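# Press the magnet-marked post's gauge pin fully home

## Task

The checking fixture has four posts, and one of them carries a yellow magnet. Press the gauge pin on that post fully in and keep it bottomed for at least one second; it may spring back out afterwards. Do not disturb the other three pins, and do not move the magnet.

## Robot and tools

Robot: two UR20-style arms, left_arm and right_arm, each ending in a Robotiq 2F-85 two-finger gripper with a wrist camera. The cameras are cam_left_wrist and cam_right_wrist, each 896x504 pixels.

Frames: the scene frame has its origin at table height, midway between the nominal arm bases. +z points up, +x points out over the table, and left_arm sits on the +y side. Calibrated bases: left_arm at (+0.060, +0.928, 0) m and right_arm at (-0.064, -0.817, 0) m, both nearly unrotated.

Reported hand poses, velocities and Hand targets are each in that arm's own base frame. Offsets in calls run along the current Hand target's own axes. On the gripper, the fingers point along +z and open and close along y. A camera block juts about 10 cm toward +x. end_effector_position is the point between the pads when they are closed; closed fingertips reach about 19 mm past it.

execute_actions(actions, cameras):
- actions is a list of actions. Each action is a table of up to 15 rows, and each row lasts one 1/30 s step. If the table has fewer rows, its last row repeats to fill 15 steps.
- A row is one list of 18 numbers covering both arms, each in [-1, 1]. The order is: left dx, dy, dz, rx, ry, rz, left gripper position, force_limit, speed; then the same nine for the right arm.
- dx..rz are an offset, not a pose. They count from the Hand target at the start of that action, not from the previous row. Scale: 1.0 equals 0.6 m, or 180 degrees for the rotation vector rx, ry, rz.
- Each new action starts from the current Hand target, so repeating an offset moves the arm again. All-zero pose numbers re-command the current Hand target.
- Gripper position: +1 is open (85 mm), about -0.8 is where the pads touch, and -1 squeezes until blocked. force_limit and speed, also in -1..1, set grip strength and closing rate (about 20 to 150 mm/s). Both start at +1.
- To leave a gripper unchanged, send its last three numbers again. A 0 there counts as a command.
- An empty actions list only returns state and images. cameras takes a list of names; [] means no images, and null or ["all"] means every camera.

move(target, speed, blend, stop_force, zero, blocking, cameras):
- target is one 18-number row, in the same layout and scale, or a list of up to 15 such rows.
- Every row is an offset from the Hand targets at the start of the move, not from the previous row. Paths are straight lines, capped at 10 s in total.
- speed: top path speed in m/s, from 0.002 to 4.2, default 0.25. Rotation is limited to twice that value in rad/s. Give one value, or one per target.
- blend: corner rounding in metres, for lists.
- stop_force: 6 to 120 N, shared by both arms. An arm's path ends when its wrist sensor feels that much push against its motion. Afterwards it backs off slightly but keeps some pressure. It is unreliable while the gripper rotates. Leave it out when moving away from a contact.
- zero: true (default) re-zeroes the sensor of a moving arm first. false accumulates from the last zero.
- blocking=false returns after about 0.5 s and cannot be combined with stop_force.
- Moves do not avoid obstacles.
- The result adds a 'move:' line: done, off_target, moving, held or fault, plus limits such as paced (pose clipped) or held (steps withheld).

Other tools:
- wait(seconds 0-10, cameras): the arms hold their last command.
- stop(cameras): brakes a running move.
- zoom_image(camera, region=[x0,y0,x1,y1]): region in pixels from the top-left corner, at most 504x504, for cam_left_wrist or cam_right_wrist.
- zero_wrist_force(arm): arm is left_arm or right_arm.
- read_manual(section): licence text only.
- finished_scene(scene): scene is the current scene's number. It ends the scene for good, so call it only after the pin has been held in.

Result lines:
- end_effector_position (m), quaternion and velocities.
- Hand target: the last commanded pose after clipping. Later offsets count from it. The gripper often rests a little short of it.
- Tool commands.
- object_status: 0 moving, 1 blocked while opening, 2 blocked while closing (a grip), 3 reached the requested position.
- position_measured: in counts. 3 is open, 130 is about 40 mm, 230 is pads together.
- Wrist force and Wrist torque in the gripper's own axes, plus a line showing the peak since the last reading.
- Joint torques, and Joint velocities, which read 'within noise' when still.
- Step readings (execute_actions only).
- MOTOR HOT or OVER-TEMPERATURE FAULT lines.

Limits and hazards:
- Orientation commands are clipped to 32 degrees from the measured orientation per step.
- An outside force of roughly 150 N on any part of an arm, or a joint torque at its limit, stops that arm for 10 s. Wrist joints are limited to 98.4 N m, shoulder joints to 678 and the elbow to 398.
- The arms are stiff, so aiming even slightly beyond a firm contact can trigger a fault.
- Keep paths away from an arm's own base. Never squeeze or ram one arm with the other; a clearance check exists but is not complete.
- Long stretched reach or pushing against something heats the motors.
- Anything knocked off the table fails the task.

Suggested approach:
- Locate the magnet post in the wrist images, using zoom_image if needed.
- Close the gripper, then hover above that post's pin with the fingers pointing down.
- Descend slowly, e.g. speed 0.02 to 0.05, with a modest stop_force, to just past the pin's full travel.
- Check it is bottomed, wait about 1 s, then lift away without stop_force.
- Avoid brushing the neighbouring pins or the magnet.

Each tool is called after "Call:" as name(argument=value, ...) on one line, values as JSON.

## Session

Call:
execute_actions(actions=[])

Scene clock: 0.00 s.
left_arm: end_effector_position=(+0.3071, -0.4220, +0.1602) position_measured=3 object_status=3 end_effector_quat_wxyz=(+0.066, +0.956, -0.074, +0.275) | right_arm: end_effector_position=(+0.4900, -0.3027, +0.2369) position_measured=3 object_status=3 end_effector_quat_wxyz=(+0.548, -0.467, -0.511, -0.471)
Joint positions: left_arm=[-1.763 -1.739 2.857 -2.766 -1.003 1.555] | right_arm=[2.511 -2.074 -2.06 -2.212 2.389 -0.015]
Joint velocities: within noise
Joint torques (N m): no reading
Motor temperatures (°C): left_arm=[24 35 26 38 34 33] | right_arm=[28 35 35 36 33 38]
Wrist force (N): no reading
Wrist torque (N m): no reading
Wrist force, peak (N): no reading
Hand target: left_arm +0.3071, -0.4220, +0.1602; +0.066, +0.956, -0.074, +0.275 | right_arm +0.4900, -0.3027, +0.2369; +0.548, -0.467, -0.511, -0.471
Tool commands: left_gripper/position=+1.0 left_gripper/force_limit=+1.0 left_gripper/speed=+1.0 right_gripper/position=+1.0 right_gripper/force_limit=+1.0 right_gripper/speed=+1.0
camera_calibration:
cam_left_wrist: T_world_to_cam=[[-0.285835, -0.958093, 0.0188626, -0.30276], [-0.929607, 0.27245, -0.248197, 0.463413], [0.232657, -0.0884782, -0.968526, 0.172428], [0, 0, 0, 1]] pos_world=[0.304136, -0.401073, 0.28773]
cam_right_wrist: T_world_to_cam=[[0.978979, 0.0562001, -0.196068, -0.399553], [-0.174505, -0.266853, -0.947807, 0.238768], [-0.105588, 0.962097, -0.251436, 0.530477], [0, 0, 0, 1]] pos_world=[0.488832, -0.424199, 0.281347]

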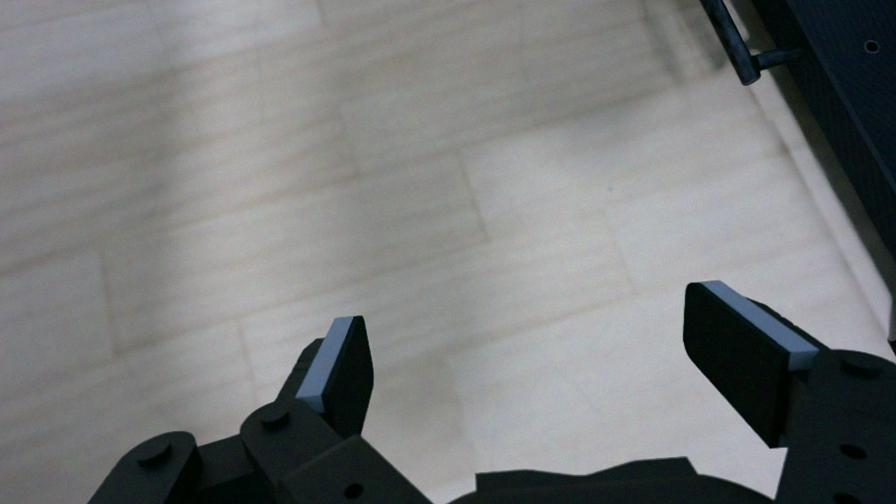

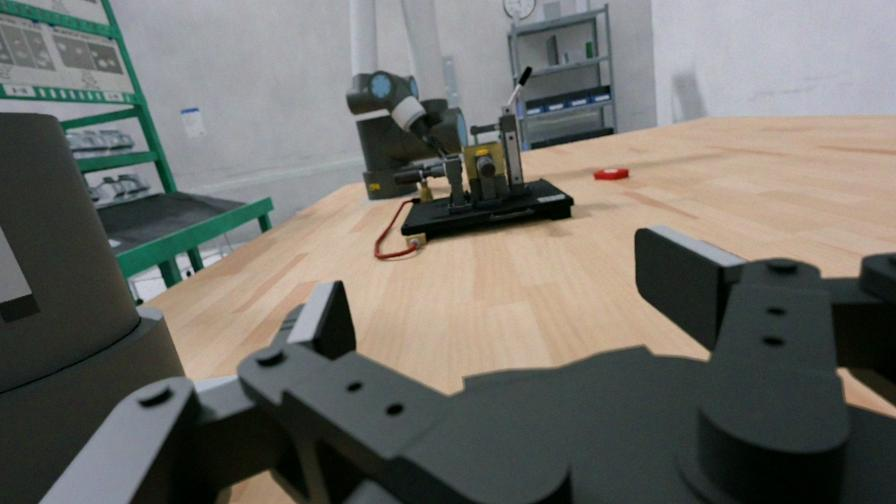

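Call:
zoom_image(camera="cam_right_wrist", region=[360, 50, 640, 270])

Scaled by 1.800 from the camera's 896x504 image, which has a finer 1280x720 frame.

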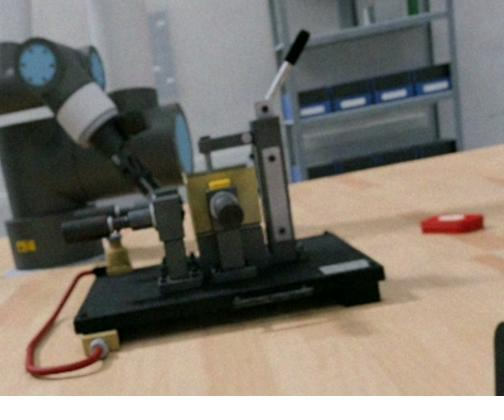

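Call:
move(target=[0,0,0,0,0,0,1,1,1,0.135,0.39,0.63,-0.0784,-0.509,0.0604,-1,-1,0], speed=0.7, cameras=[])

Call:
move(target=[0,0,0,0,0,0,1,1,1,0.881,-0.469,0.1,0,0,0,-1,-1,0], speed=0.5, cameras=["cam_right_wrist"])

Scene clock: 5.03 s.
left_arm: end_effector_position=(+0.3071, -0.4220, +0.1602) position_measured=3 object_status=3 end_effector_quat_wxyz=(+0.066, +0.956, -0.074, +0.275) | right_arm: end_effector_position=(+0.6795, +0.0975, +0.3269) position_measured=232 object_status=3 end_effector_quat_wxyz=(+0.000, +0.760, +0.650, +0.000)
Joint positions: left_arm=[-1.763 -1.739 2.857 -2.766 -1.003 1.555] | right_arm=[3.582 -1.465 -2.308 -0.94 1.57 2.166]
Joint velocities: within noise
Joint torques (N m): left_arm=[4.06 -11.41 -56.05 -8.75 4.44 -0.96] | right_arm=[24.41 26.72 99.95 4.64 -2.13 6.89]
Motor temperatures (°C): left_arm=[24 35 26 38 34 33] | right_arm=[28 35 35 36 33 38]
Wrist force (N): left_arm=[-0.1 0.2 -0.2] | right_arm=[-1.2 2.6 2.3]
Wrist torque (N m): left_arm=[0.04 0.02 0.00] | right_arm=[1.47 0.12 -0.50]
Wrist force, peak (N): left_arm=[-0.1 -0.5 -0.3] | right_arm=[4.7 2.9 1.1]
Hand target: left_arm +0.3071, -0.4220, +0.1602; +0.066, +0.956, -0.074, +0.275 | right_arm +0.6795, +0.0975, +0.3268; +0.000, +0.760, +0.650, +0.000
Off the commanded pose: left_arm 0.000 m, 0 deg | right_arm 0.000 m, 0 deg.
move: done
No camera images: "cameras" was empty.

Scene clock: 6.97 s.
left_arm: end_effector_position=(+0.3071, -0.4220, +0.1602) position_measured=3 object_status=3 end_effector_quat_wxyz=(+0.066, +0.956, -0.074, +0.275) | right_arm: end_effector_position=(+0.4831, +0.6630, +0.2663) position_measured=232 object_status=3 end_effector_quat_wxyz=(+0.000, +0.760, +0.650, +0.000)
Joint positions: left_arm=[-1.763 -1.739 2.857 -2.766 -1.003 1.555] | right_arm=[4.33 -1.683 -2.195 -0.835 1.57 2.915]
Joint velocities: within noise
Joint torques (N m): left_arm=[6.8 -9.03 -62.42 -8.91 3.98 -1.07] | right_arm=[26.62 64.91 99.72 14.67 -3.63 7.01]
Motor temperatures (°C): left_arm=[24 35 26 38 34 33] | right_arm=[28 35 35 36 33 38]
Wrist force (N): left_arm=[-0.3 -0.1 -0.1] | right_arm=[0.0 3.0 1.5]
Wrist torque (N m): left_arm=[-0.01 0.05 0.00] | right_arm=[1.59 -0.02 -0.50]
Wrist force, peak (N): left_arm=[0.4 0.1 -0.4] | right_arm=[-4.2 5.3 1.7]
Hand target: left_arm +0.3071, -0.4220, +0.1602; +0.066, +0.956, -0.074, +0.275 | right_arm +0.4830, +0.6632, +0.2662; +0.000, +0.760, +0.650, +0.000
Off the commanded pose: left_arm 0.000 m, 0 deg | right_arm 0.000 m, 0 deg.
move: done
camera_calibration:
cam_right_wrist: T_world_to_cam=[[0.946994, -0.313373, 0.0707061, -0.251854], [-0.320236, -0.903378, 0.28523, 0.687162], [-0.025509, -0.292754, -0.955848, 0.588853], [0, 0, 0, 1]] pos_world=[0.47358, 0.714232, 0.384662]
Images, in order (width x height): cam_right_wrist 896x504.

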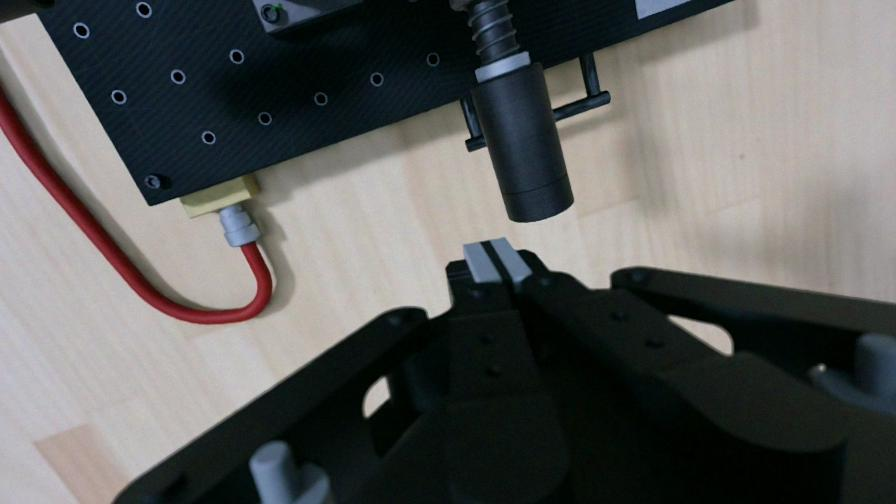

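Call:
move(target=[[0,0,0,0,0,0,1,1,1,-0.0527,0.0732,0.105,0,0,-0.0496,-1,-1,0],[0,0,0,0,0,0,1,1,1,-0.0312,0.0698,0.1717,0,0,-0.0496,-1,-1,0]], speed=0.2, cameras=["cam_right_wrist"])

Scene clock: 8.90 s.
left_arm: end_effector_position=(+0.3071, -0.4220, +0.1602) position_measured=3 object_status=3 end_effector_quat_wxyz=(+0.066, +0.956, -0.074, +0.275) | right_arm: end_effector_position=(+0.5215, +0.6380, +0.1634) position_measured=232 object_status=3 end_effector_quat_wxyz=(+0.000, +0.707, +0.707, +0.000)
Joint positions: left_arm=[-1.763 -1.739 2.857 -2.766 -1.003 1.555] | right_arm=[4.274 -1.798 -2.256 -0.66 1.57 2.702]
Joint velocities: within noise
Joint torques (N m): left_arm=[3.84 -13.34 -62.03 -6.69 4.08 -1.09] | right_arm=[23.02 92.66 56.43 14.73 5.14 4.22]
Motor temperatures (°C): left_arm=[24 35 26 38 34 33] | right_arm=[28 35 35 36 33 38]
Wrist force (N): left_arm=[0.0 0.0 -0.1] | right_arm=[-1.5 2.4 2.2]
Wrist torque (N m): left_arm=[0.01 0.01 0.00] | right_arm=[1.56 0.28 -0.37]
Wrist force, peak (N): left_arm=[0.3 -0.3 0.0] | right_arm=[-0.5 2.2 4.4]
Hand target: left_arm +0.3071, -0.4220, +0.1602; +0.066, +0.956, -0.074, +0.275 | right_arm +0.5215, +0.6381, +0.1632; +0.000, +0.707, +0.707, +0.000
Off the commanded pose: left_arm 0.000 m, 0 deg | right_arm 0.000 m, 0 deg.
move: done
camera_calibration:
cam_right_wrist: T_world_to_cam=[[0.984174, -0.162569, 0.0705136, -0.404381], [-0.176064, -0.942142, 0.285253, 0.655809], [0.0200606, -0.293154, -0.955855, 0.46076], [0, 0, 0, 1]] pos_world=[0.504202, 0.687199, 0.281862]
Images, in order (width x height): cam_right_wrist 896x504.

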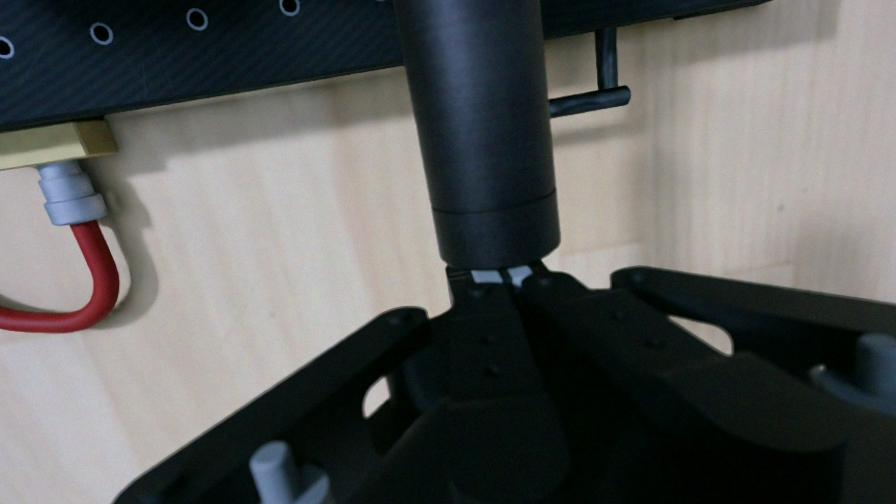

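Call:
move(target=[0,0,0,0,0,0,1,1,1,0.08,0,0,0,0,0,-1,-1,0], speed=0.02, stop_force=30, cameras=[])

Call:
move(target=[0,0,0,0,0,0,1,1,1,0.0007,0,0,0,0,0,-1,-1,0], speed=0.02, cameras=[])

Call:
wait(seconds=0.9, cameras=["cam_right_wrist"])

Scene clock: 11.47 s.
left_arm: end_effector_position=(+0.3071, -0.4220, +0.1602) position_measured=3 object_status=3 end_effector_quat_wxyz=(+0.066, +0.956, -0.074, +0.275) | right_arm: end_effector_position=(+0.5215, +0.6585, +0.1632) position_measured=232 object_status=3 end_effector_quat_wxyz=(+0.000, +0.707, +0.707, +0.000)
Joint positions: left_arm=[-1.763 -1.739 2.857 -2.766 -1.003 1.555] | right_arm=[4.284 -1.813 -2.234 -0.667 1.57 2.713]
Joint velocities: within noise
Joint torques (N m): left_arm=[8.45 -7.91 -61.94 -7.18 4.23 -1.06] | right_arm=[-12.72 133.99 71.45 15.29 5.25 -7.1]
Motor temperatures (°C): left_arm=[24 35 26 38 34 33] | right_arm=[28 35 35 36 33 38]
Wrist force (N): left_arm=[-0.1 -0.1 -0.2] | right_arm=[-14.0 2.5 5.1]
Wrist torque (N m): left_arm=[-0.01 0.02 0.00] | right_arm=[1.58 0.40 -0.45]
Wrist force, peak (N): left_arm=[0.5 0.1 -0.3] | right_arm=[-71.1 6.0 -9.4]
Hand target: left_arm +0.3071, -0.4220, +0.1602; +0.066, +0.956, -0.074, +0.275 | right_arm +0.5215, +0.6585, +0.1632; +0.000, +0.707, +0.707, +0.000 (not the last commanded pose)
Off the commanded pose: left_arm 0.000 m, 0 deg | right_arm 0.028 m, 0 deg.
move: contact (right_arm)
No camera images: "cameras" was empty.

Scene clock: 12.17 s.
left_arm: end_effector_position=(+0.3071, -0.4220, +0.1602) position_measured=3 object_status=3 end_effector_quat_wxyz=(+0.066, +0.956, -0.074, +0.275) | right_arm: end_effector_position=(+0.5215, +0.6587, +0.1632) position_measured=232 object_status=3 end_effector_quat_wxyz=(+0.000, +0.707, +0.707, -0.001)
Joint positions: left_arm=[-1.763 -1.739 2.857 -2.766 -1.003 1.555] | right_arm=[4.284 -1.813 -2.234 -0.667 1.57 2.713]
Joint velocities: within noise
Joint torques (N m): left_arm=[6.56 -7.91 -62.99 -6.7 3.98 -0.81] | right_arm=[39.06 84.63 111.7 17.53 2.38 6.37]
Motor temperatures (°C): left_arm=[24 35 26 38 34 33] | right_arm=[28 35 35 36 33 38]
Wrist force (N): left_arm=[-0.2 -0.1 -0.1] | right_arm=[-40.9 -3.5 -6.7]
Wrist torque (N m): left_arm=[-0.01 0.05 0.00] | right_arm=[1.60 0.78 -0.65]
Wrist force, peak (N): left_arm=[-0.1 0.1 -0.5] | right_arm=[-40.9 -3.5 -6.7]
Hand target: left_arm +0.3071, -0.4220, +0.1602; +0.066, +0.956, -0.074, +0.275 | right_arm +0.5215, +0.6589, +0.1632; +0.000, +0.707, +0.707, +0.000
Off the commanded pose: left_arm 0.000 m, 0 deg | right_arm 0.000 m, 0 deg.
move: done
No camera images: "cameras" was empty.

Scene clock: 13.07 s.
left_arm: end_effector_position=(+0.3071, -0.4220, +0.1602) position_measured=3 object_status=3 end_effector_quat_wxyz=(+0.066, +0.956, -0.074, +0.275) | right_arm: end_effector_position=(+0.5215, +0.6589, +0.1632) position_measured=232 object_status=3 end_effector_quat_wxyz=(+0.000, +0.707, +0.707, +0.000)
Joint positions: left_arm=[-1.763 -1.739 2.857 -2.766 -1.003 1.555] | right_arm=[4.285 -1.813 -2.233 -0.667 1.57 2.713]
Joint velocities: within noise
Joint torques (N m): left_arm=[12.07 -7.76 -65.49 -7.01 3.9 -0.83] | right_arm=[49.29 81 118.93 27.2 2.77 6.06]
Motor temperatures (°C): left_arm=[24 35 26 38 34 33] | right_arm=[28 35 35 36 33 38]
Wrist force (N): left_arm=[0.2 0.2 -0.2] | right_arm=[-58.0 -2.2 -13.2]
Wrist torque (N m): left_arm=[0.04 -0.03 0.00] | right_arm=[1.56 0.96 -0.70]
Wrist force, peak (N): left_arm=[0.2 -0.1 -0.5] | right_arm=[-58.0 -1.7 -13.6]
Hand target: left_arm +0.3071, -0.4220, +0.1602; +0.066, +0.956, -0.074, +0.275 | right_arm +0.5215, +0.6589, +0.1632; +0.000, +0.707, +0.707, +0.000
Tool commands: left_gripper/position=+1.0 left_gripper/force_limit=+1.0 left_gripper/speed=+1.0 right_gripper/position=-1.0 right_gripper/force_limit=-1.0 right_gripper/speed=+0.0
Off the commanded pose: left_arm 0.000 m, 0 deg | right_arm 0.000 m, 0 deg.
wait: 0.90 s; at rest by 0.17 s
camera_calibration:
cam_right_wrist: T_world_to_cam=[[0.984159, -0.162653, 0.0705404, -0.400909], [-0.176152, -0.942129, 0.285245, 0.675594], [0.0200623, -0.293152, -0.955855, 0.466694], [0, 0, 0, 1]] pos_world=[0.504202, 0.708099, 0.281662]
Images, in order (width x height): cam_right_wrist 896x504.

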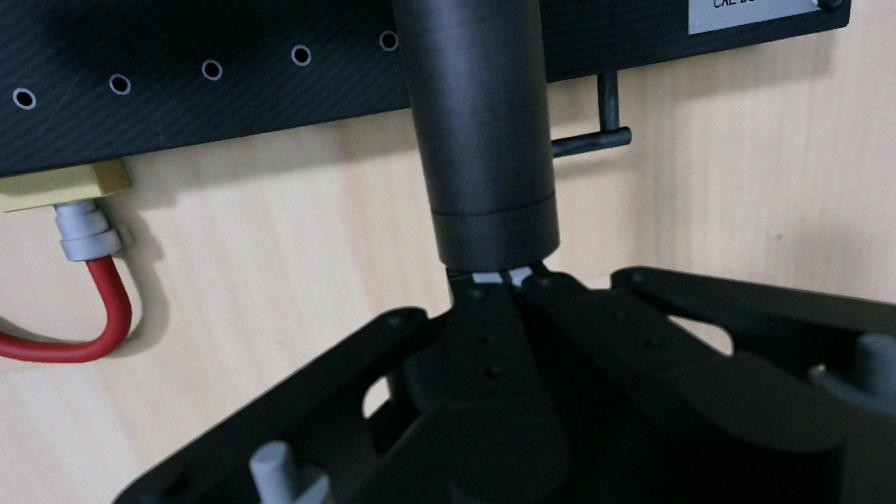

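Call:
move(target=[0,0,0,0,0,0,1,1,1,-0.06,0,0,0,0,0,-1,-1,0], speed=0.06, cameras=[])

Call:
finished_scene(scene=3)

Scene clock: 14.20 s.
left_arm: end_effector_position=(+0.3071, -0.4220, +0.1602) position_measured=3 object_status=3 end_effector_quat_wxyz=(+0.066, +0.956, -0.074, +0.275) | right_arm: end_effector_position=(+0.5215, +0.6231, +0.1632) position_measured=232 object_status=3 end_effector_quat_wxyz=(+0.000, +0.707, +0.707, +0.000)
Joint positions: left_arm=[-1.763 -1.739 2.857 -2.766 -1.003 1.555] | right_arm=[4.266 -1.787 -2.271 -0.655 1.57 2.694]
Joint velocities: within noise
Joint torques (N m): left_arm=[9.17 -6.32 -63.76 -7.47 4.34 -0.9] | right_arm=[-27.35 126.43 55.42 15.51 2.38 -7.33]
Motor temperatures (°C): left_arm=[24 35 26 38 34 33] | right_arm=[28 35 35 36 33 38]
Wrist force (N): left_arm=[0.0 -0.1 0.0] | right_arm=[-1.9 1.3 1.6]
Wrist torque (N m): left_arm=[-0.01 0.00 0.00] | right_arm=[1.35 0.32 -0.39]
Wrist force, peak (N): left_arm=[0.0 0.1 -0.4] | right_arm=[-59.0 -1.9 -13.7]
Hand target: left_arm +0.3071, -0.4220, +0.1602; +0.066, +0.956, -0.074, +0.275 | right_arm +0.5215, +0.6229, +0.1632; +0.000, +0.707, +0.707, +0.000
Off the commanded pose: left_arm 0.000 m, 0 deg | right_arm 0.000 m, 0 deg.
move: done
No camera images: "cameras" was empty.

The scene is finished: the task was done.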